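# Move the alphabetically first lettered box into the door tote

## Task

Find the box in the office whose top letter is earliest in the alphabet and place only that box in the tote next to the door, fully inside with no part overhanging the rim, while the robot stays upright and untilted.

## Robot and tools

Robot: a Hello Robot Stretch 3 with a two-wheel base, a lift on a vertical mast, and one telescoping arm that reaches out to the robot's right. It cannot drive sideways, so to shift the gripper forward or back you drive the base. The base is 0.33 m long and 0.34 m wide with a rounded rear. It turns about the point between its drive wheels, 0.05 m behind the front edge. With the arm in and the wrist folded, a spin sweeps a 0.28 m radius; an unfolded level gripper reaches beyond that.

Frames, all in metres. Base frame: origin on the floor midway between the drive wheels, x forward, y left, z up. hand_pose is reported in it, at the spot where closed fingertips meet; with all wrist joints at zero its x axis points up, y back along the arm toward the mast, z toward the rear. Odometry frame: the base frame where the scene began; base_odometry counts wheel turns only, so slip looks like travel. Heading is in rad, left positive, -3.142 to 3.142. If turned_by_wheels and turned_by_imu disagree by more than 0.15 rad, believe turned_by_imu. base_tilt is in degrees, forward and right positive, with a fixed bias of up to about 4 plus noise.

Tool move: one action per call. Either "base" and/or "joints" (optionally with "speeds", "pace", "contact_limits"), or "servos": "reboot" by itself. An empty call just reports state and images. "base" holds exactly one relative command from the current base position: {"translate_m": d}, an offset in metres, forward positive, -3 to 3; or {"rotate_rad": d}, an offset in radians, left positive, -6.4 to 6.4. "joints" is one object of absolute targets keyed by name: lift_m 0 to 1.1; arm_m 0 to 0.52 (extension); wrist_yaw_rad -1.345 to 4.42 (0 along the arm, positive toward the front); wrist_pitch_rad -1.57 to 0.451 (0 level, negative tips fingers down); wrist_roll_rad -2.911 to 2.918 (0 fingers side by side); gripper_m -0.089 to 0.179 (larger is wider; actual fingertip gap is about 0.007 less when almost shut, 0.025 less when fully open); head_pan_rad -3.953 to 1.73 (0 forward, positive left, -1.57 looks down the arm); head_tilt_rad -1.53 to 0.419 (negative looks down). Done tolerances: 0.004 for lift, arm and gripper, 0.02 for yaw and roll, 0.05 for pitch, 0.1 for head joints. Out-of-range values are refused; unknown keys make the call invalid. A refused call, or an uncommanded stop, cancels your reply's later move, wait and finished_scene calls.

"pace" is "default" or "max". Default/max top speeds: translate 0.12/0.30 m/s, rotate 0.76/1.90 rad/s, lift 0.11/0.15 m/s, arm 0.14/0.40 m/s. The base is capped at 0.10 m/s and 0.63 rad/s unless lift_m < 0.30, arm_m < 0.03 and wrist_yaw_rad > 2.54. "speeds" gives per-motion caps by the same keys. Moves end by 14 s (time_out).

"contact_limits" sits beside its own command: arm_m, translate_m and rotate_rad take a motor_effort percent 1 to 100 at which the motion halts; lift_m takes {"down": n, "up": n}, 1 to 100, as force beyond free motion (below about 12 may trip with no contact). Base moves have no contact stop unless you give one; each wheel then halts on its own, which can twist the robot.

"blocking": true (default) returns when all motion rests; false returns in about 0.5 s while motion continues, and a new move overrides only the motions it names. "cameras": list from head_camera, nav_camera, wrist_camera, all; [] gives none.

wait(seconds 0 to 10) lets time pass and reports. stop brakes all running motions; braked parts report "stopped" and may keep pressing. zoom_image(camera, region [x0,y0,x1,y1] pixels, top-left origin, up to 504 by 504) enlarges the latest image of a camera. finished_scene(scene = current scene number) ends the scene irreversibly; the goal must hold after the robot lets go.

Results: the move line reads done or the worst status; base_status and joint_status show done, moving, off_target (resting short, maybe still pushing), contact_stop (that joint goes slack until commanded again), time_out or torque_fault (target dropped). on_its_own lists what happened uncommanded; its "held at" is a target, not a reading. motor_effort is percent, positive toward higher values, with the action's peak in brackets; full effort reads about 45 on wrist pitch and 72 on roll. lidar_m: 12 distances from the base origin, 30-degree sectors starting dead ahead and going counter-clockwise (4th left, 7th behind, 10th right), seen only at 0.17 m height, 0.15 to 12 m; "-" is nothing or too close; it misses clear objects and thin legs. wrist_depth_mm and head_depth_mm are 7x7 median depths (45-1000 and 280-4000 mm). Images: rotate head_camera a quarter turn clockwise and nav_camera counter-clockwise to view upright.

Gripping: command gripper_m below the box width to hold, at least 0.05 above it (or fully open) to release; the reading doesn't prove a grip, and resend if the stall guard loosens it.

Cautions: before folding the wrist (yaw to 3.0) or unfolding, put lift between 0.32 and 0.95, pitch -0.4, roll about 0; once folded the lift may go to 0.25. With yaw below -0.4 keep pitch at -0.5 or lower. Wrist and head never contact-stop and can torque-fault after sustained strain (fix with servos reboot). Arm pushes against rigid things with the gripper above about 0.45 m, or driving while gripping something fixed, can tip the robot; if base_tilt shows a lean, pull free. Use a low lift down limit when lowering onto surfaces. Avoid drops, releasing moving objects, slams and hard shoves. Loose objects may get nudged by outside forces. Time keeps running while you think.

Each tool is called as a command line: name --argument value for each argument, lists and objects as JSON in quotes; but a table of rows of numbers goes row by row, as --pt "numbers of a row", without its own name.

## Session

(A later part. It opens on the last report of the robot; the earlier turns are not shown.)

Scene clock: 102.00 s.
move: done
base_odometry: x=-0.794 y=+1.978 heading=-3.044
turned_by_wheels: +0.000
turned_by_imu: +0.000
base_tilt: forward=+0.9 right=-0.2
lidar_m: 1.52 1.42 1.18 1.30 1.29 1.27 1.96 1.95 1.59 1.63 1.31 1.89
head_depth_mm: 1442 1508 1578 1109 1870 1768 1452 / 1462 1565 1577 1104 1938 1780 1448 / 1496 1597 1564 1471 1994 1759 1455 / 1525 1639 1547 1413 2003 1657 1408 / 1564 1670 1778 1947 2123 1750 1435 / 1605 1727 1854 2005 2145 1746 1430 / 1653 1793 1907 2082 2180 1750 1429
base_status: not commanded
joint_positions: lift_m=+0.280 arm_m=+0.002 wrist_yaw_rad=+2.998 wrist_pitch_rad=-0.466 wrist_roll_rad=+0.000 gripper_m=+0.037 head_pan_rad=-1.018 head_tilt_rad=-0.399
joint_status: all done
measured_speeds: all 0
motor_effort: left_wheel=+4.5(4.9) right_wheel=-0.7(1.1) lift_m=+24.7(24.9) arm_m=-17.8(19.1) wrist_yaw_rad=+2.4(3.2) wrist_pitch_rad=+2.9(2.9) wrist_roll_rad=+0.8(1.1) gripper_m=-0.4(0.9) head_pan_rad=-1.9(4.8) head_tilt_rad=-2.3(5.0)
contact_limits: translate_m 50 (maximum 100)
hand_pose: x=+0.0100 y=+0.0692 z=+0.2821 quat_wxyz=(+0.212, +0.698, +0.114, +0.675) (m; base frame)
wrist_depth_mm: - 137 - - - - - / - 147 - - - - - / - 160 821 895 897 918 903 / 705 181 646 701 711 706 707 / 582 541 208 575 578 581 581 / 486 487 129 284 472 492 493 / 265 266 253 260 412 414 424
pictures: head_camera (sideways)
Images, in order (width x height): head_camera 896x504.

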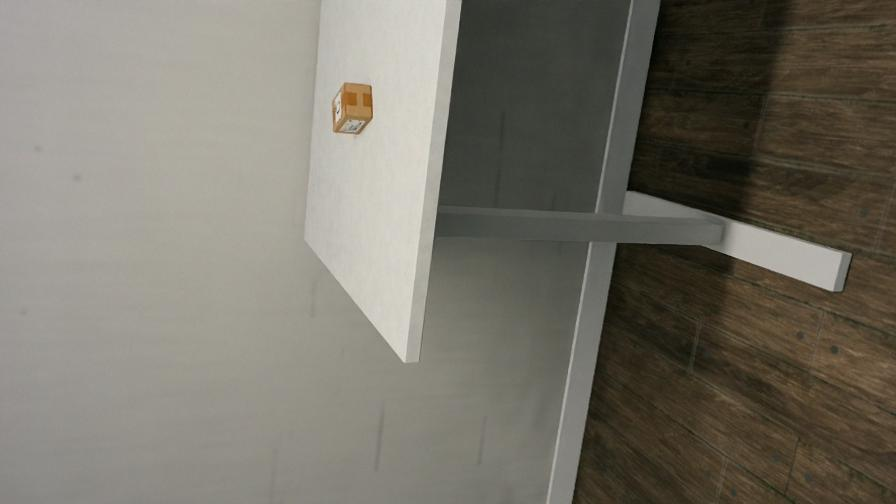

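zoom_image --camera "head_camera" --region '[320, 75, 385, 140]'

move --joints '{"head_pan_rad": -0.62, "head_tilt_rad": -0.4}' --pace "max" --cameras '["head_camera"]'

move --joints '{"head_pan_rad": 0.35, "head_tilt_rad": -0.4}' --pace "max" --cameras '["head_camera"]'

Scaled by 7.754 from the camera's 896x504 image, which has a finer 1280x720 frame.

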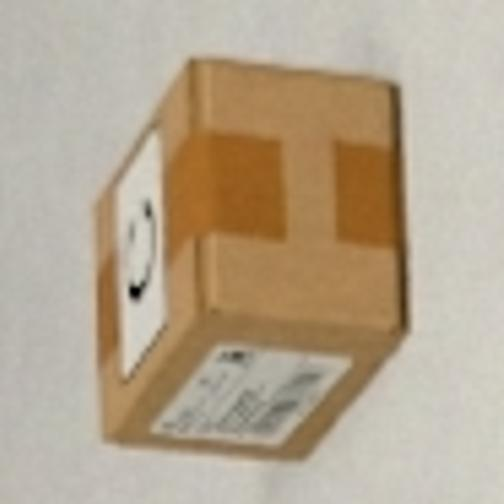

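Scene clock: 106.00 s.
move: done
base_odometry: x=-0.794 y=+1.978 heading=-3.044
turned_by_wheels: +0.000
turned_by_imu: +0.001
base_tilt: forward=+0.9 right=+0.0
lidar_m: 1.51 1.42 1.18 1.30 1.29 1.27 1.97 1.95 1.60 1.63 1.31 1.89
head_depth_mm: 1559 1636 1726 1804 1973 1783 1413 / 1644 1741 1850 1956 2115 1775 1450 / 1743 1865 1993 2150 2224 1783 1442 / 1898 2014 2131 2349 2286 1780 1437 / 2015 2160 2338 2508 2286 1755 1449 / 2064 2175 2315 2469 2281 1763 1430 / 1887 2005 2064 2211 2238 1758 1448
base_status: not commanded
joint_positions: lift_m=+0.280 arm_m=+0.002 wrist_yaw_rad=+2.998 wrist_pitch_rad=-0.466 wrist_roll_rad=+0.000 gripper_m=+0.037 head_pan_rad=-0.611 head_tilt_rad=-0.400
joint_status: all done
measured_speeds: all 0
motor_effort: left_wheel=+4.3(4.7) right_wheel=-0.4(1.1) lift_m=+30.5(30.9) arm_m=-15.2(15.9) wrist_yaw_rad=+3.0(3.1) wrist_pitch_rad=+2.5(3.0) wrist_roll_rad=+0.9(1.0) gripper_m=+0.0(1.2) head_pan_rad=+2.6(4.5) head_tilt_rad=-1.9(3.2)
contact_limits: translate_m 50 (maximum 100)
hand_pose: x=+0.0100 y=+0.0692 z=+0.2821 quat_wxyz=(+0.212, +0.698, +0.114, +0.675) (m; base frame)
wrist_depth_mm: - 137 - - - - - / - 147 - - - - - / - 159 836 911 928 927 904 / 702 181 646 709 705 706 713 / 568 534 208 582 573 573 574 / 484 488 129 282 473 482 491 / 267 266 253 261 415 421 423
pictures: head_camera (sideways)
Images, in order (width x height): head_camera 896x504.

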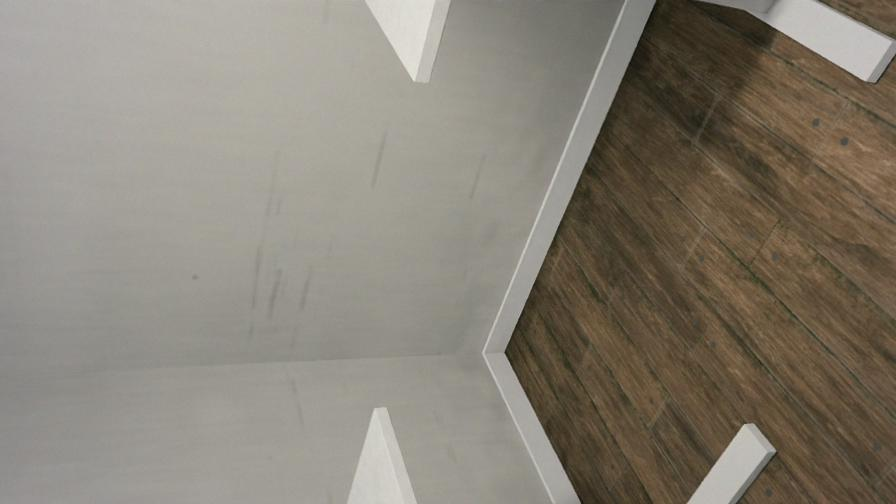

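Scene clock: 106.90 s.
move: done
base_odometry: x=-0.794 y=+1.978 heading=-3.044
turned_by_wheels: +0.000
turned_by_imu: +0.000
base_tilt: forward=+1.0 right=-0.2
lidar_m: 1.52 1.43 1.18 1.30 1.29 1.27 1.96 1.94 1.60 1.63 1.31 1.90
head_depth_mm: 1509 1619 1693 1235 2051 1779 1451 / 1530 1623 1715 1231 2041 1764 1447 / 1538 1634 1702 1223 2037 1759 1443 / 1552 1660 1731 1221 2066 1774 1433 / 1560 1669 1700 1214 2088 1752 1430 / 1567 1672 1704 1950 2058 1733 1432 / 1590 1698 1686 1454 2002 1683 1435
base_status: not commanded
joint_positions: lift_m=+0.280 arm_m=+0.002 wrist_yaw_rad=+2.998 wrist_pitch_rad=-0.466 wrist_roll_rad=+0.000 gripper_m=+0.037 head_pan_rad=+0.379 head_tilt_rad=-0.400
joint_status: all done
measured_speeds: all 0
motor_effort: left_wheel=+4.4(4.6) right_wheel=-0.6(1.2) lift_m=+30.4(30.7) arm_m=-14.4(15.5) wrist_yaw_rad=+2.5(3.0) wrist_pitch_rad=+2.4(3.0) wrist_roll_rad=+0.9(1.2) gripper_m=+0.1(0.8) head_pan_rad=+0.2(4.3) head_tilt_rad=-1.7(3.9)
contact_limits: translate_m 50 (maximum 100)
hand_pose: x=+0.0100 y=+0.0692 z=+0.2821 quat_wxyz=(+0.212, +0.698, +0.114, +0.675) (m; base frame)
wrist_depth_mm: - 137 - - - - - / - 147 - - - - - / - 159 811 901 910 903 925 / 709 181 657 716 706 698 705 / 573 546 207 580 580 581 579 / 485 485 129 283 470 495 485 / 268 267 254 261 414 421 416
pictures: head_camera (sideways)
Images, in order (width x height): head_camera 896x504.

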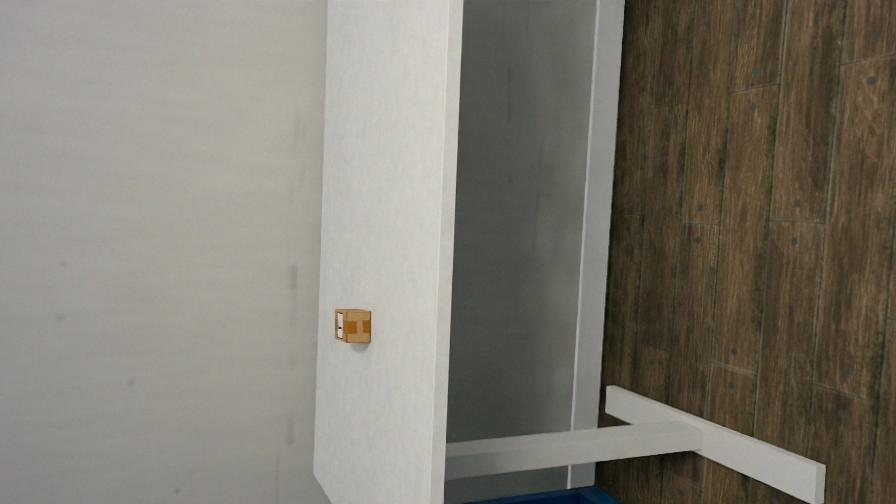

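zoom_image --camera "head_camera" --region '[330, 302, 380, 352]'

move --joints '{"head_pan_rad": 0.0, "head_tilt_rad": -0.4}' --pace "max" --cameras '["head_camera"]'

zoom_image --camera "head_camera" --region '[345, 200, 405, 260]'

move --joints '{"head_pan_rad": -1.45, "head_tilt_rad": -0.4}' --pace "max" --cameras '["head_camera"]'

Scaled by 10.080 from the camera's 896x504 image, which has a finer 1280x720 frame.

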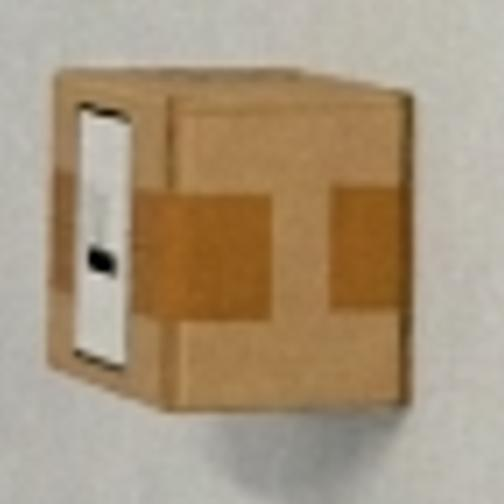

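Scene clock: 114.77 s.
move: done
base_odometry: x=-0.794 y=+1.978 heading=-3.044
turned_by_wheels: +0.000
turned_by_imu: +0.001
base_tilt: forward=+1.0 right=-0.3
lidar_m: 1.52 1.43 1.17 1.30 1.29 1.27 1.96 1.95 1.59 1.63 1.31 1.89
head_depth_mm: 1790 1937 2072 2266 2297 1791 1449 / 1732 1856 1932 2193 2294 1765 1434 / 1666 1792 1758 1627 2022 1773 1432 / 1633 1746 1736 2024 2135 1771 1438 / 1579 1699 1721 1945 2092 1757 1441 / 1559 1624 1694 1205 2028 1748 1436 / 1497 1602 1650 1203 1967 1750 1425
base_status: not commanded
joint_positions: lift_m=+0.280 arm_m=+0.002 wrist_yaw_rad=+2.998 wrist_pitch_rad=-0.466 wrist_roll_rad=+0.000 gripper_m=+0.037 head_pan_rad=-0.008 head_tilt_rad=-0.400
joint_status: all done
measured_speeds: all 0
motor_effort: left_wheel=+4.6(4.7) right_wheel=-0.6(1.2) lift_m=+30.2(30.5) arm_m=-11.8(12.6) wrist_yaw_rad=+2.9(2.9) wrist_pitch_rad=+2.8(2.9) wrist_roll_rad=+0.9(1.0) gripper_m=+0.0(1.1) head_pan_rad=-1.5(5.0) head_tilt_rad=-2.3(2.8)
contact_limits: translate_m 50 (maximum 100)
hand_pose: x=+0.0100 y=+0.0692 z=+0.2821 quat_wxyz=(+0.212, +0.698, +0.114, +0.675) (m; base frame)
wrist_depth_mm: - 137 - - - - - / - 147 - - - - - / - 159 824 895 910 934 896 / 704 181 657 687 701 710 715 / 572 534 208 575 581 574 578 / 492 488 129 281 470 482 488 / 265 266 253 261 409 418 423
pictures: head_camera (sideways)
Images, in order (width x height): head_camera 896x504.

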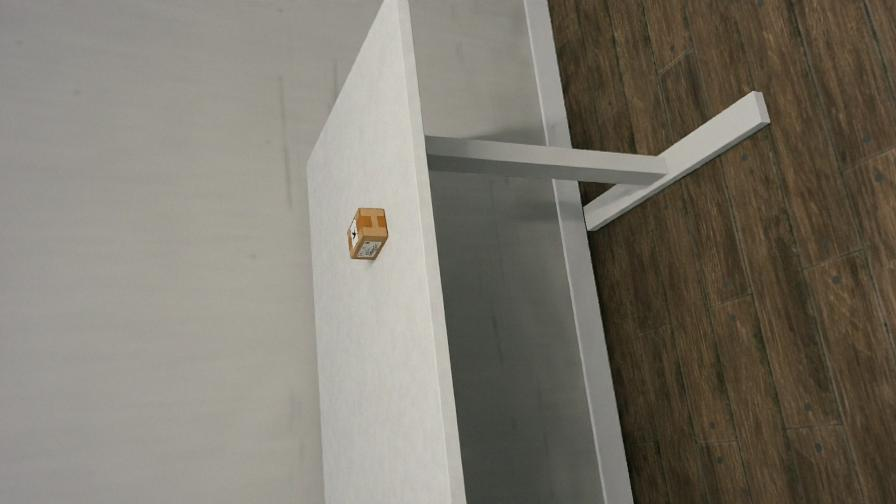

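Scaled by 8.400 from the camera's 896x504 image, which has a finer 1280x720 frame.

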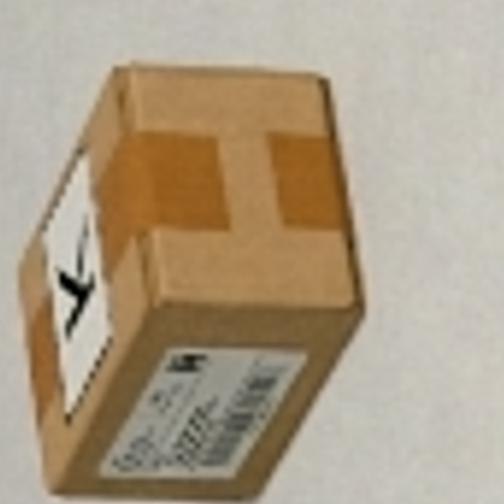

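Scene clock: 115.80 s.
move: done
base_odometry: x=-0.794 y=+1.978 heading=-3.044
turned_by_wheels: +0.000
turned_by_imu: +0.000
base_tilt: forward=+1.0 right=-0.1
lidar_m: 1.52 1.43 1.18 1.30 1.29 1.28 1.96 1.95 1.59 1.62 1.31 1.90
head_depth_mm: 1635 1741 1588 2064 2160 1786 1463 / 1598 1695 1557 1984 2105 1783 1433 / 1552 1660 1559 1928 2066 1762 1450 / 1522 1616 1536 1896 2034 1771 1437 / 1485 1596 1528 1844 1989 1767 1433 / 1465 1565 1522 1808 1963 1754 1434 / 1428 1521 1495 1759 1904 1702 1425
base_status: not commanded
joint_positions: lift_m=+0.280 arm_m=+0.002 wrist_yaw_rad=+2.998 wrist_pitch_rad=-0.466 wrist_roll_rad=+0.000 gripper_m=+0.037 head_pan_rad=-1.489 head_tilt_rad=-0.400
joint_status: all done
measured_speeds: all 0
motor_effort: left_wheel=+4.4(4.7) right_wheel=-0.4(0.9) lift_m=+30.2(30.6) arm_m=-10.8(11.9) wrist_yaw_rad=+2.5(3.0) wrist_pitch_rad=+2.8(3.0) wrist_roll_rad=+0.7(1.1) gripper_m=+0.3(1.0) head_pan_rad=+1.8(5.2) head_tilt_rad=-1.6(3.9)
contact_limits: translate_m 50 (maximum 100)
hand_pose: x=+0.0100 y=+0.0692 z=+0.2821 quat_wxyz=(+0.212, +0.698, +0.114, +0.675) (m; base frame)
wrist_depth_mm: - 137 - - - - - / - 147 - - - - - / - 160 822 918 908 908 919 / 712 181 648 712 721 703 694 / 577 537 208 574 577 577 576 / 477 491 128 283 470 492 488 / 269 267 253 259 413 422 421
pictures: head_camera (sideways)
Images, in order (width x height): head_camera 896x504.

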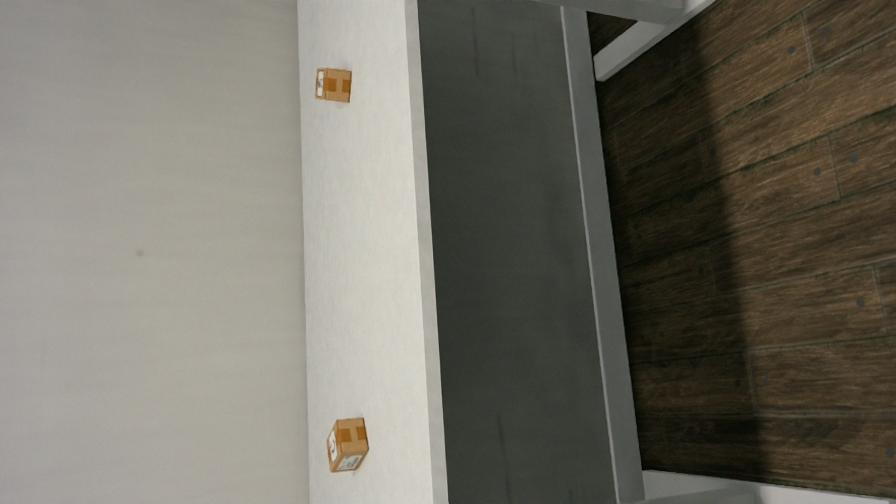

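zoom_image --camera "head_camera" --region '[305, 60, 355, 110]'

zoom_image --camera "head_camera" --region '[315, 405, 375, 485]'

Scaled by 10.080 from the camera's 896x504 image, which has a finer 1280x720 frame.

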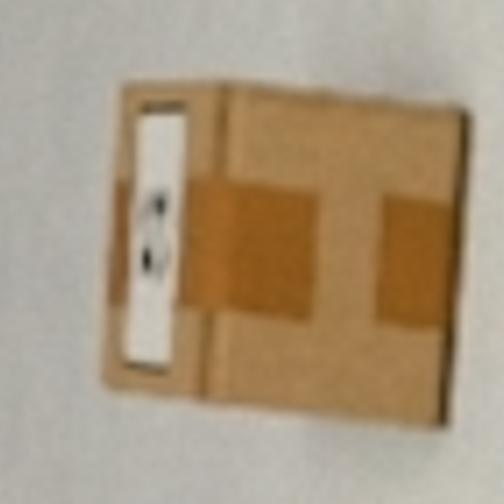

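Scaled by 6.300 from the camera's 896x504 image, which has a finer 1280x720 frame.

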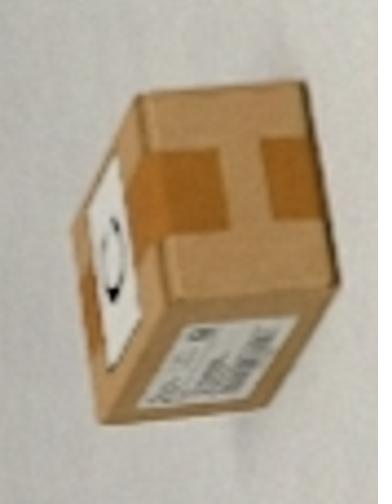

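move --base '{"rotate_rad": -1.03}' --pace "max" --cameras '[]'

move --base '{"translate_m": 0.46}' --joints '{"head_pan_rad": -1.57, "head_tilt_rad": -0.5}' --pace "max" --contact_limits '{"translate_m": 50}' --cameras '[]'

move --base '{"rotate_rad": 1.316}' --pace "max" --cameras '["head_camera"]'

Scene clock: 175.67 s.
move: done
base_odometry: x=-0.794 y=+1.978 heading=+2.209
turned_by_wheels: -1.030
turned_by_imu: -1.024
base_tilt: forward=+0.9 right=-0.1
lidar_m: 1.31 1.92 1.52 1.42 1.22 1.30 0.84 1.27 1.96 1.95 1.59 1.74
head_depth_mm: 1631 1731 1816 1955 2080 1782 1447 / 1678 1794 1885 2044 2130 1769 1444 / 1745 1834 1994 2130 2230 1772 1439 / 1808 1931 2066 2220 2283 1755 1429 / 1866 1986 2155 2318 2270 1750 1430 / 1952 2070 2253 2463 2242 1753 1433 / 2007 2187 2335 2549 2279 1751 1437
base_status: done
joint_positions: lift_m=+0.280 arm_m=+0.002 wrist_yaw_rad=+2.998 wrist_pitch_rad=-0.466 wrist_roll_rad=+0.000 gripper_m=+0.037 head_pan_rad=-1.450 head_tilt_rad=-0.400
joint_status: not commanded
measured_speeds: all 0
motor_effort: left_wheel=+9.6(18.1) right_wheel=-8.1(14.7) lift_m=+29.6(30.3) arm_m=-13.1(13.1) wrist_yaw_rad=+2.4(3.2) wrist_pitch_rad=+2.7(3.0) wrist_roll_rad=+1.0(1.2) gripper_m=-0.1(1.4) head_pan_rad=+2.8(4.6) head_tilt_rad=-1.0(2.6)
hand_pose: x=+0.0100 y=+0.0692 z=+0.2821 quat_wxyz=(+0.212, +0.698, +0.114, +0.675) (m; base frame)
wrist_depth_mm: - 137 - - - - - / - 147 - - - - - / 881 159 880 909 911 904 915 / 703 180 659 715 707 701 709 / 581 531 207 586 580 575 576 / 483 491 128 283 462 493 483 / 267 267 252 259 408 419 422
pictures: none
No camera images: "cameras" was empty.

Scene clock: 178.50 s.
move: done
base_odometry: x=-1.068 y=+2.347 heading=+2.210
turned_by_wheels: +0.000
turned_by_imu: -0.001
base_tilt: forward=+0.9 right=-0.2
lidar_m: 0.85 1.42 1.29 1.73 1.91 1.49 1.29 1.66 2.04 2.03 1.33 1.29
head_depth_mm: 1673 1806 1955 2145 2018 1607 1335 / 1716 1852 2011 2203 2016 1602 1355 / 1754 1887 2054 2290 2005 1608 1340 / 1812 1940 2110 2349 2006 1594 1342 / 1827 2004 2182 2390 1988 1581 1341 / 1895 2047 2173 2424 2009 1580 1346 / 1950 2107 1053 2407 1986 1574 1330
base_status: done
joint_positions: lift_m=+0.280 arm_m=+0.002 wrist_yaw_rad=+2.998 wrist_pitch_rad=-0.466 wrist_roll_rad=+0.000 gripper_m=+0.037 head_pan_rad=-1.569 head_tilt_rad=-0.500
joint_status: all done
measured_speeds: all 0
motor_effort: left_wheel=+11.3(20.0) right_wheel=-3.5(9.9) lift_m=+29.4(30.2) arm_m=-22.9(23.8) wrist_yaw_rad=+2.7(3.2) wrist_pitch_rad=+2.7(3.1) wrist_roll_rad=+0.8(1.1) gripper_m=+0.4(1.3) head_pan_rad=-2.8(4.7) head_tilt_rad=-3.1(3.5)
contact_limits: translate_m 50 (maximum 100)
hand_pose: x=+0.0100 y=+0.0692 z=+0.2821 quat_wxyz=(+0.212, +0.698, +0.114, +0.675) (m; base frame)
wrist_depth_mm: - 138 - - - - - / - 147 - - - - - / 921 159 869 896 895 907 905 / 697 181 653 705 700 705 704 / 572 528 208 582 579 586 576 / 491 493 129 283 474 485 490 / 265 266 252 260 413 426 427
pictures: none
No camera images: "cameras" was empty.

Scene clock: 180.47 s.
move: done
base_odometry: x=-1.068 y=+2.347 heading=-2.758
turned_by_wheels: +1.316
turned_by_imu: +1.312
base_tilt: forward=+1.0 right=-0.1
lidar_m: 1.30 1.58 1.49 1.29 1.66 2.17 2.03 1.33 1.36 0.89 0.85 1.69
head_depth_mm: 1086 1178 1085 718 604 1610 1346 / 1088 1178 1076 716 1585 1609 1337 / 1088 1186 1065 713 1585 1601 1338 / 1089 1177 1061 710 1575 1595 1334 / 1089 1174 1056 709 1584 1594 1300 / 1082 1173 1052 708 1026 1470 1295 / 1083 1169 1126 706 1571 1581 1334
base_status: done
joint_positions: lift_m=+0.280 arm_m=+0.002 wrist_yaw_rad=+2.998 wrist_pitch_rad=-0.466 wrist_roll_rad=+0.000 gripper_m=+0.037 head_pan_rad=-1.570 head_tilt_rad=-0.501
joint_status: not commanded
measured_speeds: all 0
motor_effort: left_wheel=-7.9(16.0) right_wheel=+7.9(16.9) lift_m=+29.0(29.6) arm_m=-23.0(23.7) wrist_yaw_rad=+2.5(3.1) wrist_pitch_rad=+2.7(3.0) wrist_roll_rad=+0.8(1.1) gripper_m=+0.0(1.0) head_pan_rad=-3.4(4.1) head_tilt_rad=-2.3(3.3)
hand_pose: x=+0.0100 y=+0.0692 z=+0.2821 quat_wxyz=(+0.212, +0.698, +0.114, +0.675) (m; base frame)
wrist_depth_mm: - 137 - - - - - / - 147 - - - - - / 890 159 846 905 896 905 930 / 702 181 647 704 708 702 715 / 571 535 206 578 576 576 583 / 486 487 129 283 475 491 488 / 266 269 255 259 408 427 420
pictures: head_camera (sideways)
Images, in order (width x height): head_camera 896x504.

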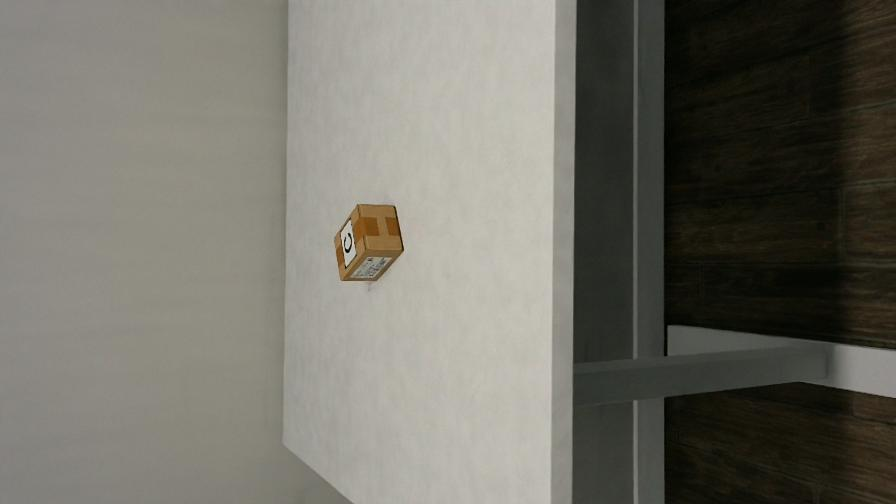

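zoom_image --camera "head_camera" --region '[325, 215, 375, 265]'

move --joints '{"head_pan_rad": -2.27, "head_tilt_rad": -0.5, "lift_m": 0.6, "wrist_pitch_rad": -0.4}' --pace "max" --cameras '["head_camera"]'

Scaled by 10.080 from the camera's 896x504 image, which has a finer 1280x720 frame.

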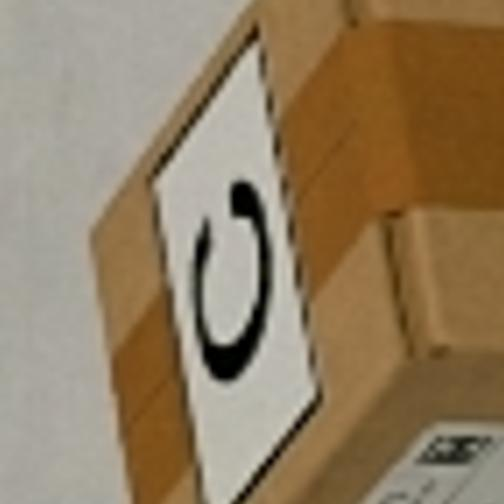

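Scene clock: 187.87 s.
move: done
base_odometry: x=-1.068 y=+2.347 heading=-2.758
turned_by_wheels: +0.000
turned_by_imu: +0.001
base_tilt: forward=+0.9 right=-0.2
lidar_m: 1.29 1.58 1.48 1.29 1.66 2.16 2.03 1.33 1.36 0.89 0.85 1.68
head_depth_mm: 1931 2111 1083 2406 2033 1612 1341 / 1737 1888 1079 2332 2015 1600 1347 / 1577 1718 1073 1480 1707 1604 1343 / 1467 1559 1038 792 1990 1597 1333 / 1351 1444 1063 747 1855 1607 1339 / 1254 1347 1050 707 1735 1599 1339 / 1171 1257 1046 706 1571 1596 1344
base_status: not commanded
joint_positions: lift_m=+0.600 arm_m=+0.002 wrist_yaw_rad=+2.998 wrist_pitch_rad=-0.419 wrist_roll_rad=+0.000 gripper_m=+0.037 head_pan_rad=-2.274 head_tilt_rad=-0.501
joint_status: all done
measured_speeds: all 0
motor_effort: left_wheel=-7.5(7.8) right_wheel=+7.4(8.2) lift_m=+29.6(32.8) arm_m=-18.4(21.0) wrist_yaw_rad=+2.4(3.1) wrist_pitch_rad=+3.2(7.1) wrist_roll_rad=+0.8(1.1) gripper_m=+0.4(1.1) head_pan_rad=+2.8(4.5) head_tilt_rad=-0.7(3.5)
hand_pose: x=+0.0109 y=+0.0752 z=+0.6124 quat_wxyz=(+0.197, +0.700, +0.097, +0.680) (m; base frame)
wrist_depth_mm: - 135 - - - - - / - 145 - - - - - / - 156 - - - - - / - 174 - - - - - / - 199 202 - - - - / 887 867 127 838 871 908 896 / 781 787 256 778 749 769 783
pictures: head_camera (sideways)
Images, in order (width x height): head_camera 896x504.

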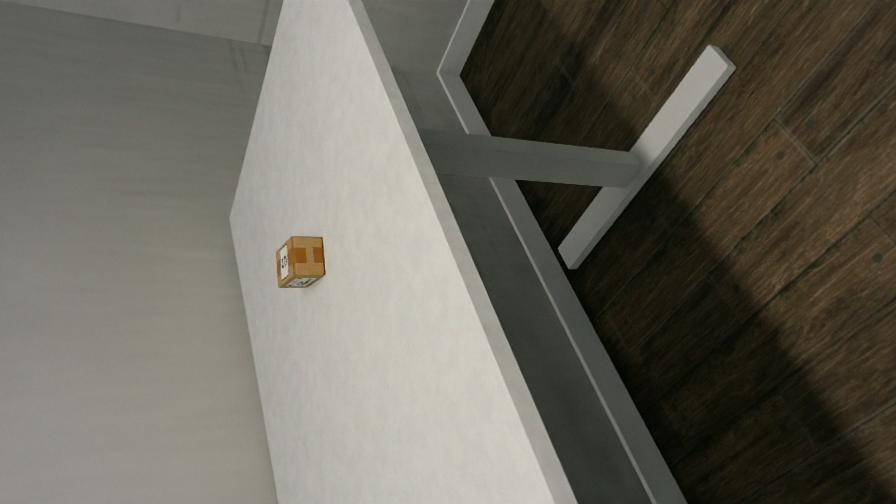

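zoom_image --camera "head_camera" --region '[270, 230, 330, 295]'

move --joints '{"wrist_yaw_rad": 1.57, "head_pan_rad": -1.57, "head_tilt_rad": -0.55, "gripper_m": 0.179}' --pace "max" --cameras '["head_camera"]'

Scaled by 7.754 from the camera's 896x504 image, which has a finer 1280x720 frame.

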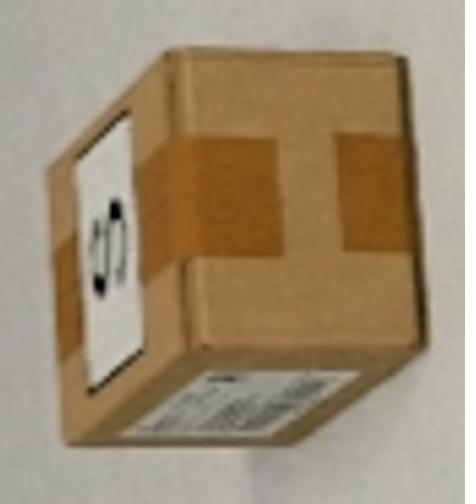

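Scene clock: 193.23 s.
move: done
base_odometry: x=-1.068 y=+2.347 heading=-2.758
turned_by_wheels: +0.000
turned_by_imu: +0.001
base_tilt: forward=+1.0 right=-0.3
lidar_m: 1.29 1.57 1.48 1.29 1.66 2.16 2.03 1.33 1.36 0.89 0.86 1.69
head_depth_mm: 1088 1188 935 658 1670 1534 1299 / 1088 1180 930 656 1644 1541 1299 / 1084 1193 929 653 1652 1533 1291 / 1079 1188 847 654 1651 1543 1297 / 1082 1186 922 649 1635 1503 1292 / 1086 1193 916 651 1120 1481 1287 / 1080 1181 918 647 1650 1533 1294
base_status: not commanded
joint_positions: lift_m=+0.600 arm_m=+0.002 wrist_yaw_rad=+1.573 wrist_pitch_rad=-0.419 wrist_roll_rad=+0.000 gripper_m=+0.179 head_pan_rad=-1.559 head_tilt_rad=-0.549
joint_status: all done
measured_speeds: all 0
motor_effort: left_wheel=-7.3(7.7) right_wheel=+7.8(8.2) lift_m=+24.5(26.4) arm_m=-14.5(16.2) wrist_yaw_rad=-2.2(7.0) wrist_pitch_rad=+3.6(3.6) wrist_roll_rad=+0.9(1.1) gripper_m=-0.1(94.9) head_pan_rad=-3.2(5.5) head_tilt_rad=-3.5(4.5)
hand_pose: x=+0.2029 y=-0.1463 z=+0.6124 quat_wxyz=(+0.593, +0.593, -0.384, +0.386) (m; base frame)
wrist_depth_mm: - - - - - - - / - - - - - - - / - - - - - - - / - - - - - - - / - - - - - - - / 116 832 904 888 902 848 122 / - 747 762 773 765 756 109
pictures: head_camera (sideways)
Images, in order (width x height): head_camera 896x504.

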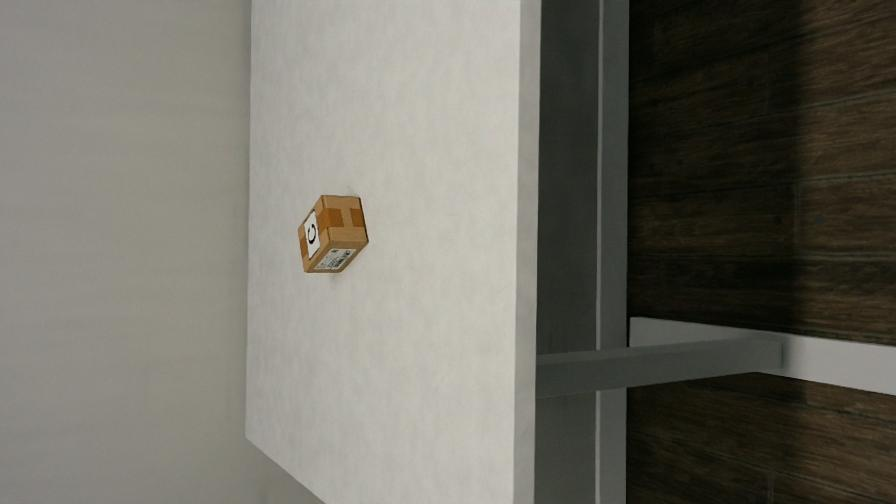

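move --base '{"translate_m": -0.046}' --joints '{"lift_m": 1.035, "wrist_pitch_rad": -0.43}' --pace "max" --cameras '[]'

move --joints '{"wrist_yaw_rad": 0.37, "arm_m": 0.48}' --speeds '{"arm_m": 0.2, "wrist_yaw_rad": 1.2}' --contact_limits '{"arm_m": 45}' --cameras '["wrist_camera", "head_camera"]'

Scene clock: 214.03 s.
move: done
base_odometry: x=-1.026 y=+2.364 heading=-2.758
turned_by_wheels: +0.000
turned_by_imu: +0.001
base_tilt: forward=+0.9 right=-0.1
lidar_m: 1.34 1.61 1.51 1.28 1.62 2.11 1.99 1.30 1.30 1.28 0.87 1.69
head_depth_mm: 1094 1200 937 - - - - / 1092 1183 989 - - - - / 1090 1187 926 - - - - / 1090 1194 845 652 1655 1627 - / 1092 1189 867 649 1644 1624 - / 1088 1191 920 650 1080 1200 - / 1082 1187 914 647 1582 - -
base_status: done
joint_positions: lift_m=+1.035 arm_m=+0.002 wrist_yaw_rad=+1.573 wrist_pitch_rad=-0.445 wrist_roll_rad=+0.000 gripper_m=+0.179 head_pan_rad=-1.570 head_tilt_rad=-0.550
joint_status: all done
measured_speeds: all 0
motor_effort: left_wheel=-9.0(13.8) right_wheel=-1.8(6.4) lift_m=+29.8(33.0) arm_m=-9.1(12.3) wrist_yaw_rad=-2.3(2.9) wrist_pitch_rad=+2.7(5.3) wrist_roll_rad=+0.9(1.2) gripper_m=+0.3(1.4) head_pan_rad=-2.5(4.6) head_tilt_rad=-2.1(4.3)
hand_pose: x=+0.1995 y=-0.1463 z=+1.0416 quat_wxyz=(+0.598, +0.598, -0.376, +0.378) (m; base frame)
wrist_depth_mm: - - - - - - - / - - - - - - - / - - - - - - - / - - - - - - - / - - - - - - - / 125 - - - - 135 123 / - - - - - - 109
pictures: none
No camera images: "cameras" was empty.

Scene clock: 218.13 s.
move: done
base_odometry: x=-1.026 y=+2.364 heading=-2.758
turned_by_wheels: +0.000
turned_by_imu: +0.001
base_tilt: forward=+0.8 right=-0.1
lidar_m: 1.34 1.61 1.51 1.28 1.62 2.12 1.99 1.30 1.30 1.29 0.87 1.69
head_depth_mm: 1065 419 930 659 1673 1553 1301 / 526 522 928 654 1678 1527 1287 / 1061 533 872 653 1673 1534 1303 / 1093 1162 814 652 1651 1522 1300 / 1090 1191 823 652 1665 1533 1298 / 1091 1188 917 647 1099 1376 1263 / 1084 1188 910 643 1646 1519 1295
base_status: not commanded
joint_positions: lift_m=+1.035 arm_m=+0.480 wrist_yaw_rad=+0.373 wrist_pitch_rad=-0.445 wrist_roll_rad=+0.000 gripper_m=+0.179 head_pan_rad=-1.570 head_tilt_rad=-0.550
joint_status: all done
measured_speeds: all 0
motor_effort: left_wheel=-8.9(9.1) right_wheel=-1.8(2.0) lift_m=+28.2(30.6) arm_m=+24.0(26.6) wrist_yaw_rad=-2.1(5.0) wrist_pitch_rad=+2.5(2.9) wrist_roll_rad=+0.9(1.1) gripper_m=-0.3(1.3) head_pan_rad=-2.1(4.5) head_tilt_rad=-1.9(4.4)
contact_limits: arm_m 45 (drawing in: default 40, maximum 55; extending or still: default 49, maximum 70)
hand_pose: x=+0.0590 y=-0.8307 z=+1.0416 quat_wxyz=(+0.707, +0.281, -0.648, -0.026) (m; base frame)
wrist_depth_mm: - - - - - - - / - - - - - - - / - - - - - - - / 386 383 380 386 380 370 374 / 324 324 311 312 313 325 313 / - 140 216 215 263 254 123 / 214 220 185 185 227 221 107
pictures: head_camera (sideways), wrist_camera
Images, in order (width x height): head_camera 896x504, wrist_camera 644x364.

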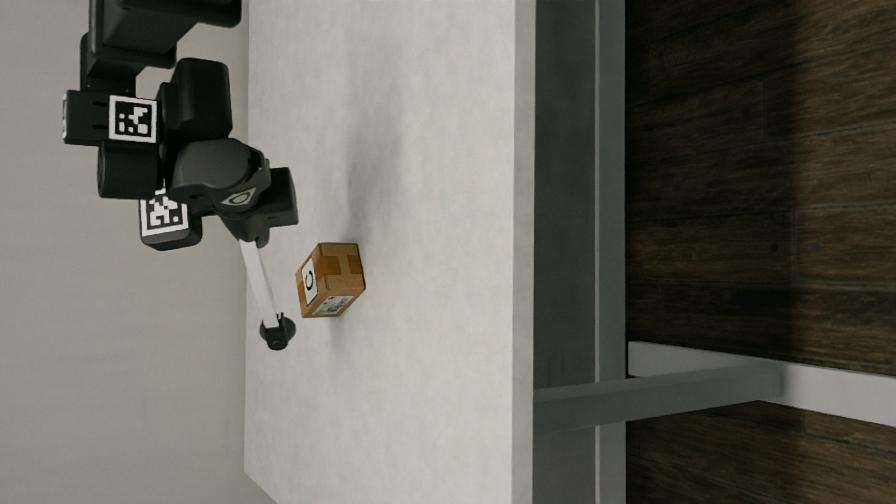

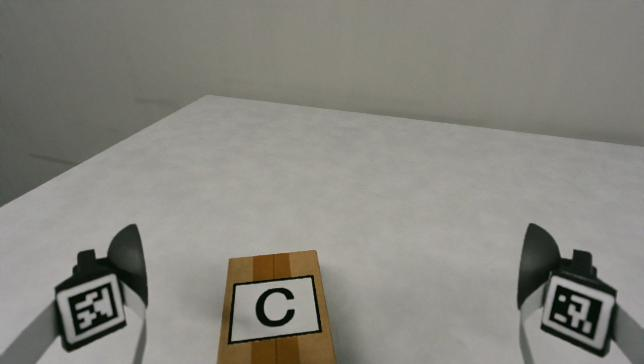

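move --base '{"translate_m": 0.048}' --joints '{"arm_m": 0.502}' --contact_limits '{"arm_m": 45, "translate_m": 45}' --cameras '["wrist_camera"]'

Scene clock: 237.73 s.
move: done
base_odometry: x=-1.070 y=+2.346 heading=-2.758
turned_by_wheels: +0.000
turned_by_imu: +0.001
base_tilt: forward=+1.0 right=+0.0
lidar_m: 1.29 1.58 1.49 1.29 1.66 2.16 2.03 1.33 1.36 0.88 0.85 1.68
head_depth_mm: 1063 426 929 657 1665 1540 1300 / 552 542 925 655 1653 1543 1294 / 1060 551 827 652 1650 1534 1300 / 1081 1160 823 651 1668 1537 1290 / 1087 1186 865 649 1657 1494 1282 / 1078 1180 917 646 1094 1454 1286 / 1086 1179 910 646 1636 1534 1295
base_status: done
joint_positions: lift_m=+1.035 arm_m=+0.502 wrist_yaw_rad=+0.373 wrist_pitch_rad=-0.445 wrist_roll_rad=+0.000 gripper_m=+0.179 head_pan_rad=-1.570 head_tilt_rad=-0.550
joint_status: all done
measured_speeds: all 0
motor_effort: left_wheel=+5.3(9.3) right_wheel=+2.7(11.1) lift_m=+25.0(26.3) arm_m=+18.8(27.0) wrist_yaw_rad=-2.0(2.3) wrist_pitch_rad=+2.3(3.0) wrist_roll_rad=+0.9(1.2) gripper_m=-0.2(1.2) head_pan_rad=-1.9(3.1) head_tilt_rad=-2.3(3.2)
contact_limits: arm_m 45 (drawing in: default 40, maximum 55; extending or still: default 49, maximum 70); translate_m 45 (maximum 100)
hand_pose: x=+0.0590 y=-0.8527 z=+1.0416 quat_wxyz=(+0.707, +0.281, -0.648, -0.026) (m; base frame)
wrist_depth_mm: - - - - - - - / - - - - - - - / - - - - - - - / - 381 385 389 384 369 372 / 319 323 310 311 315 327 316 / - 140 262 261 264 254 122 / 212 220 226 174 226 220 107
pictures: wrist_camera
Images, in order (width x height): wrist_camera 644x364.

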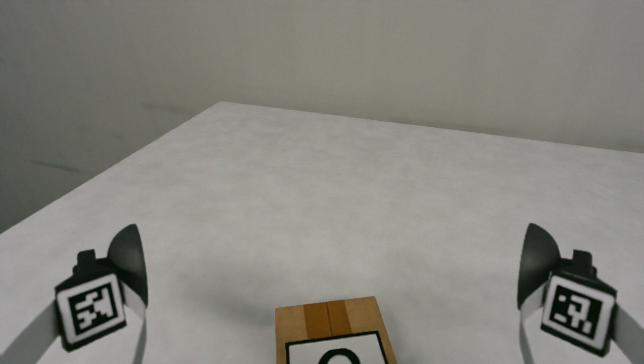

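move --joints '{"lift_m": 0.955}' --contact_limits '{"lift_m": {"down": 16}}' --cameras '[]'

move --joints '{"gripper_m": 0.02}' --cameras '["wrist_camera"]'

move --joints '{"lift_m": 1.03}' --cameras '[]'

move --joints '{"arm_m": 0.0}' --speeds '{"arm_m": 0.25}' --cameras '["wrist_camera"]'

Scene clock: 244.03 s.
move: done
base_odometry: x=-1.070 y=+2.346 heading=-2.758
turned_by_wheels: +0.000
turned_by_imu: +0.001
base_tilt: forward=+0.9 right=+0.0
lidar_m: 1.29 1.58 1.49 1.29 1.65 2.17 2.04 1.33 1.36 0.89 0.85 1.69
head_depth_mm: 1092 1154 353 631 1660 1529 1303 / 1089 579 789 654 1662 1532 1292 / 1092 1140 620 652 1657 1534 1298 / 1083 1168 800 651 1666 1539 1291 / 1085 1191 913 648 1659 1482 1295 / 1086 1180 914 647 1095 1453 1289 / 1081 1182 914 647 1658 1527 1301
base_status: not commanded
joint_positions: lift_m=+0.955 arm_m=+0.502 wrist_yaw_rad=+0.373 wrist_pitch_rad=-0.443 wrist_roll_rad=+0.000 gripper_m=+0.179 head_pan_rad=-1.570 head_tilt_rad=-0.550
joint_status: all done
measured_speeds: all 0
motor_effort: left_wheel=+5.3(5.6) right_wheel=+3.0(3.1) lift_m=+19.7(23.5) arm_m=-13.6(13.7) wrist_yaw_rad=-1.7(2.4) wrist_pitch_rad=+2.1(3.0) wrist_roll_rad=+0.6(1.0) gripper_m=-0.7(1.4) head_pan_rad=-0.6(2.9) head_tilt_rad=-2.0(2.8)
contact_limits: arm_m 45 (drawing in: default 40, maximum 55; extending or still: default 49, maximum 70); lift_m down 16 (down: maximum 72; up: maximum 65); translate_m 45 (maximum 100)
hand_pose: x=+0.0590 y=-0.8530 z=+0.9621 quat_wxyz=(+0.707, +0.281, -0.649, -0.025) (m; base frame)
wrist_depth_mm: - - - - - - - / - - - - 401 - - / 298 320 319 324 322 326 325 / 245 244 247 245 247 245 246 / 197 198 191 125 137 197 206 / 116 140 166 105 105 162 123 / - 139 140 91 91 139 107
pictures: none
No camera images: "cameras" was empty.

Scene clock: 246.23 s.
move: done
base_odometry: x=-1.070 y=+2.346 heading=-2.758
turned_by_wheels: +0.000
turned_by_imu: +0.000
base_tilt: forward=+0.9 right=-0.1
lidar_m: 1.29 1.58 1.49 1.29 1.65 2.16 2.03 1.33 1.37 0.88 0.85 1.69
head_depth_mm: 1089 1151 353 631 1672 1546 1304 / 1088 580 785 653 1647 1539 1306 / 1087 1144 620 655 1656 1541 1304 / 1082 1172 795 651 1646 1522 1292 / 1080 1184 919 650 1643 1492 1293 / 1083 1190 916 650 1095 1451 1282 / 1089 1179 910 645 1641 1522 1289
base_status: not commanded
joint_positions: lift_m=+0.955 arm_m=+0.502 wrist_yaw_rad=+0.377 wrist_pitch_rad=-0.431 wrist_roll_rad=+0.004 gripper_m=+0.022 head_pan_rad=-1.570 head_tilt_rad=-0.550
joint_status: all done
measured_speeds: all 0
motor_effort: left_wheel=+5.6(5.6) right_wheel=+2.8(3.1) lift_m=+20.7(20.8) arm_m=-22.6(23.3) wrist_yaw_rad=-5.0(5.3) wrist_pitch_rad=-0.2(2.5) wrist_roll_rad=-0.4(0.9) gripper_m=-38.2(99.3) head_pan_rad=-2.1(2.4) head_tilt_rad=-2.9(2.9)
contact_limits: arm_m 45 (drawing in: default 40, maximum 55; extending or still: default 49, maximum 70); lift_m down 16 (down: maximum 72; up: maximum 65); translate_m 45 (maximum 100)
hand_pose: x=+0.0604 y=-0.8541 z=+0.9647 quat_wxyz=(+0.706, +0.278, -0.651, -0.020) (m; base frame)
wrist_depth_mm: - - - - - - - / - - 416 - - 418 - / 317 334 337 335 336 334 333 / 251 254 254 253 254 253 252 / 204 204 152 130 153 203 203 / 169 164 116 108 112 125 170 / 146 123 96 93 96 138 146
pictures: wrist_camera
Images, in order (width x height): wrist_camera 644x364.

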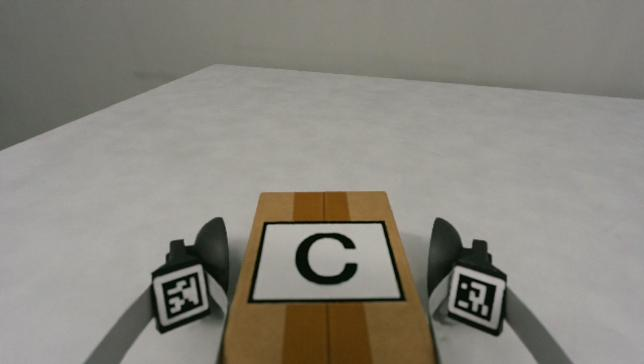

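Scene clock: 247.73 s.
move: done
base_odometry: x=-1.070 y=+2.346 heading=-2.758
turned_by_wheels: +0.000
turned_by_imu: +0.000
base_tilt: forward=+1.0 right=+0.0
lidar_m: 1.29 1.58 1.49 1.29 1.66 2.17 2.03 1.33 1.36 0.88 0.85 1.69
head_depth_mm: 1066 374 929 655 1652 1540 1303 / 1045 544 931 655 1652 1524 1298 / 1071 554 874 650 1657 1550 1304 / 1087 1152 826 648 1660 1536 1299 / 1084 1183 867 647 1648 1489 1294 / 1084 1189 914 648 1097 1449 1287 / 1077 1184 906 647 1634 1526 1287
base_status: not commanded
joint_positions: lift_m=+1.030 arm_m=+0.502 wrist_yaw_rad=+0.373 wrist_pitch_rad=-0.451 wrist_roll_rad=+0.004 gripper_m=+0.025 head_pan_rad=-1.570 head_tilt_rad=-0.550
joint_status: all done
measured_speeds: all 0
motor_effort: left_wheel=+5.5(5.6) right_wheel=+2.2(2.9) lift_m=+29.7(33.7) arm_m=-21.6(22.7) wrist_yaw_rad=-2.3(5.7) wrist_pitch_rad=+3.7(4.0) wrist_roll_rad=-0.5(0.8) gripper_m=-18.8(39.7) head_pan_rad=-1.2(2.9) head_tilt_rad=-1.6(2.2)
contact_limits: arm_m 45 (drawing in: default 40, maximum 55; extending or still: default 49, maximum 70); translate_m 45 (maximum 100)
hand_pose: x=+0.0588 y=-0.8519 z=+1.0353 quat_wxyz=(+0.706, +0.283, -0.649, -0.028) (m; base frame)
wrist_depth_mm: - - - - - - - / - - - - - - - / - - - - - - - / - 369 371 370 370 373 375 / 300 302 155 131 143 301 301 / 254 239 116 109 112 125 254 / 225 122 96 93 96 122 219
pictures: none
No camera images: "cameras" was empty.

Scene clock: 251.80 s.
move: done
base_odometry: x=-1.070 y=+2.346 heading=-2.758
turned_by_wheels: +0.000
turned_by_imu: +0.001
base_tilt: forward=+1.0 right=-0.2
lidar_m: 1.29 1.57 1.49 1.29 1.66 2.17 2.03 1.33 1.36 0.88 0.85 1.69
head_depth_mm: 1085 1187 936 - - - - / 1083 1193 925 - - - - / 1091 1188 927 - - - - / 1083 1195 922 - - - 1268 / 1089 1195 921 709 326 1454 1289 / 1086 1180 916 647 375 1447 1286 / 1083 1189 910 646 1636 1517 1281
base_status: not commanded
joint_positions: lift_m=+1.030 arm_m=+0.002 wrist_yaw_rad=+0.373 wrist_pitch_rad=-0.452 wrist_roll_rad=+0.004 gripper_m=+0.025 head_pan_rad=-1.570 head_tilt_rad=-0.550
joint_status: all done
joint sent to its limit — arm_m, lower limit.
measured_speeds: all 0
motor_effort: left_wheel=+5.2(5.6) right_wheel=+1.9(3.2) lift_m=+21.8(29.6) arm_m=-23.1(25.8) wrist_yaw_rad=-2.0(2.7) wrist_pitch_rad=+3.7(4.3) wrist_roll_rad=-0.3(0.8) gripper_m=-19.7(20.9) head_pan_rad=-0.1(2.1) head_tilt_rad=-1.2(2.9)
contact_limits: translate_m 45 (maximum 100)
hand_pose: x=+0.0586 y=-0.3516 z=+1.0351 quat_wxyz=(+0.706, +0.284, -0.649, -0.029) (m; base frame)
wrist_depth_mm: - - - - - - - / - - - - - - - / - - - - - - - / - - 378 374 374 376 373 / - - 145 130 142 303 303 / - 123 116 108 109 125 290 / - 122 96 93 96 - -
pictures: wrist_camera
Images, in order (width x height): wrist_camera 644x364.

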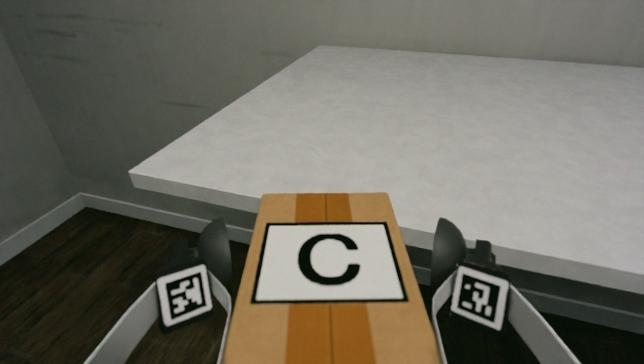

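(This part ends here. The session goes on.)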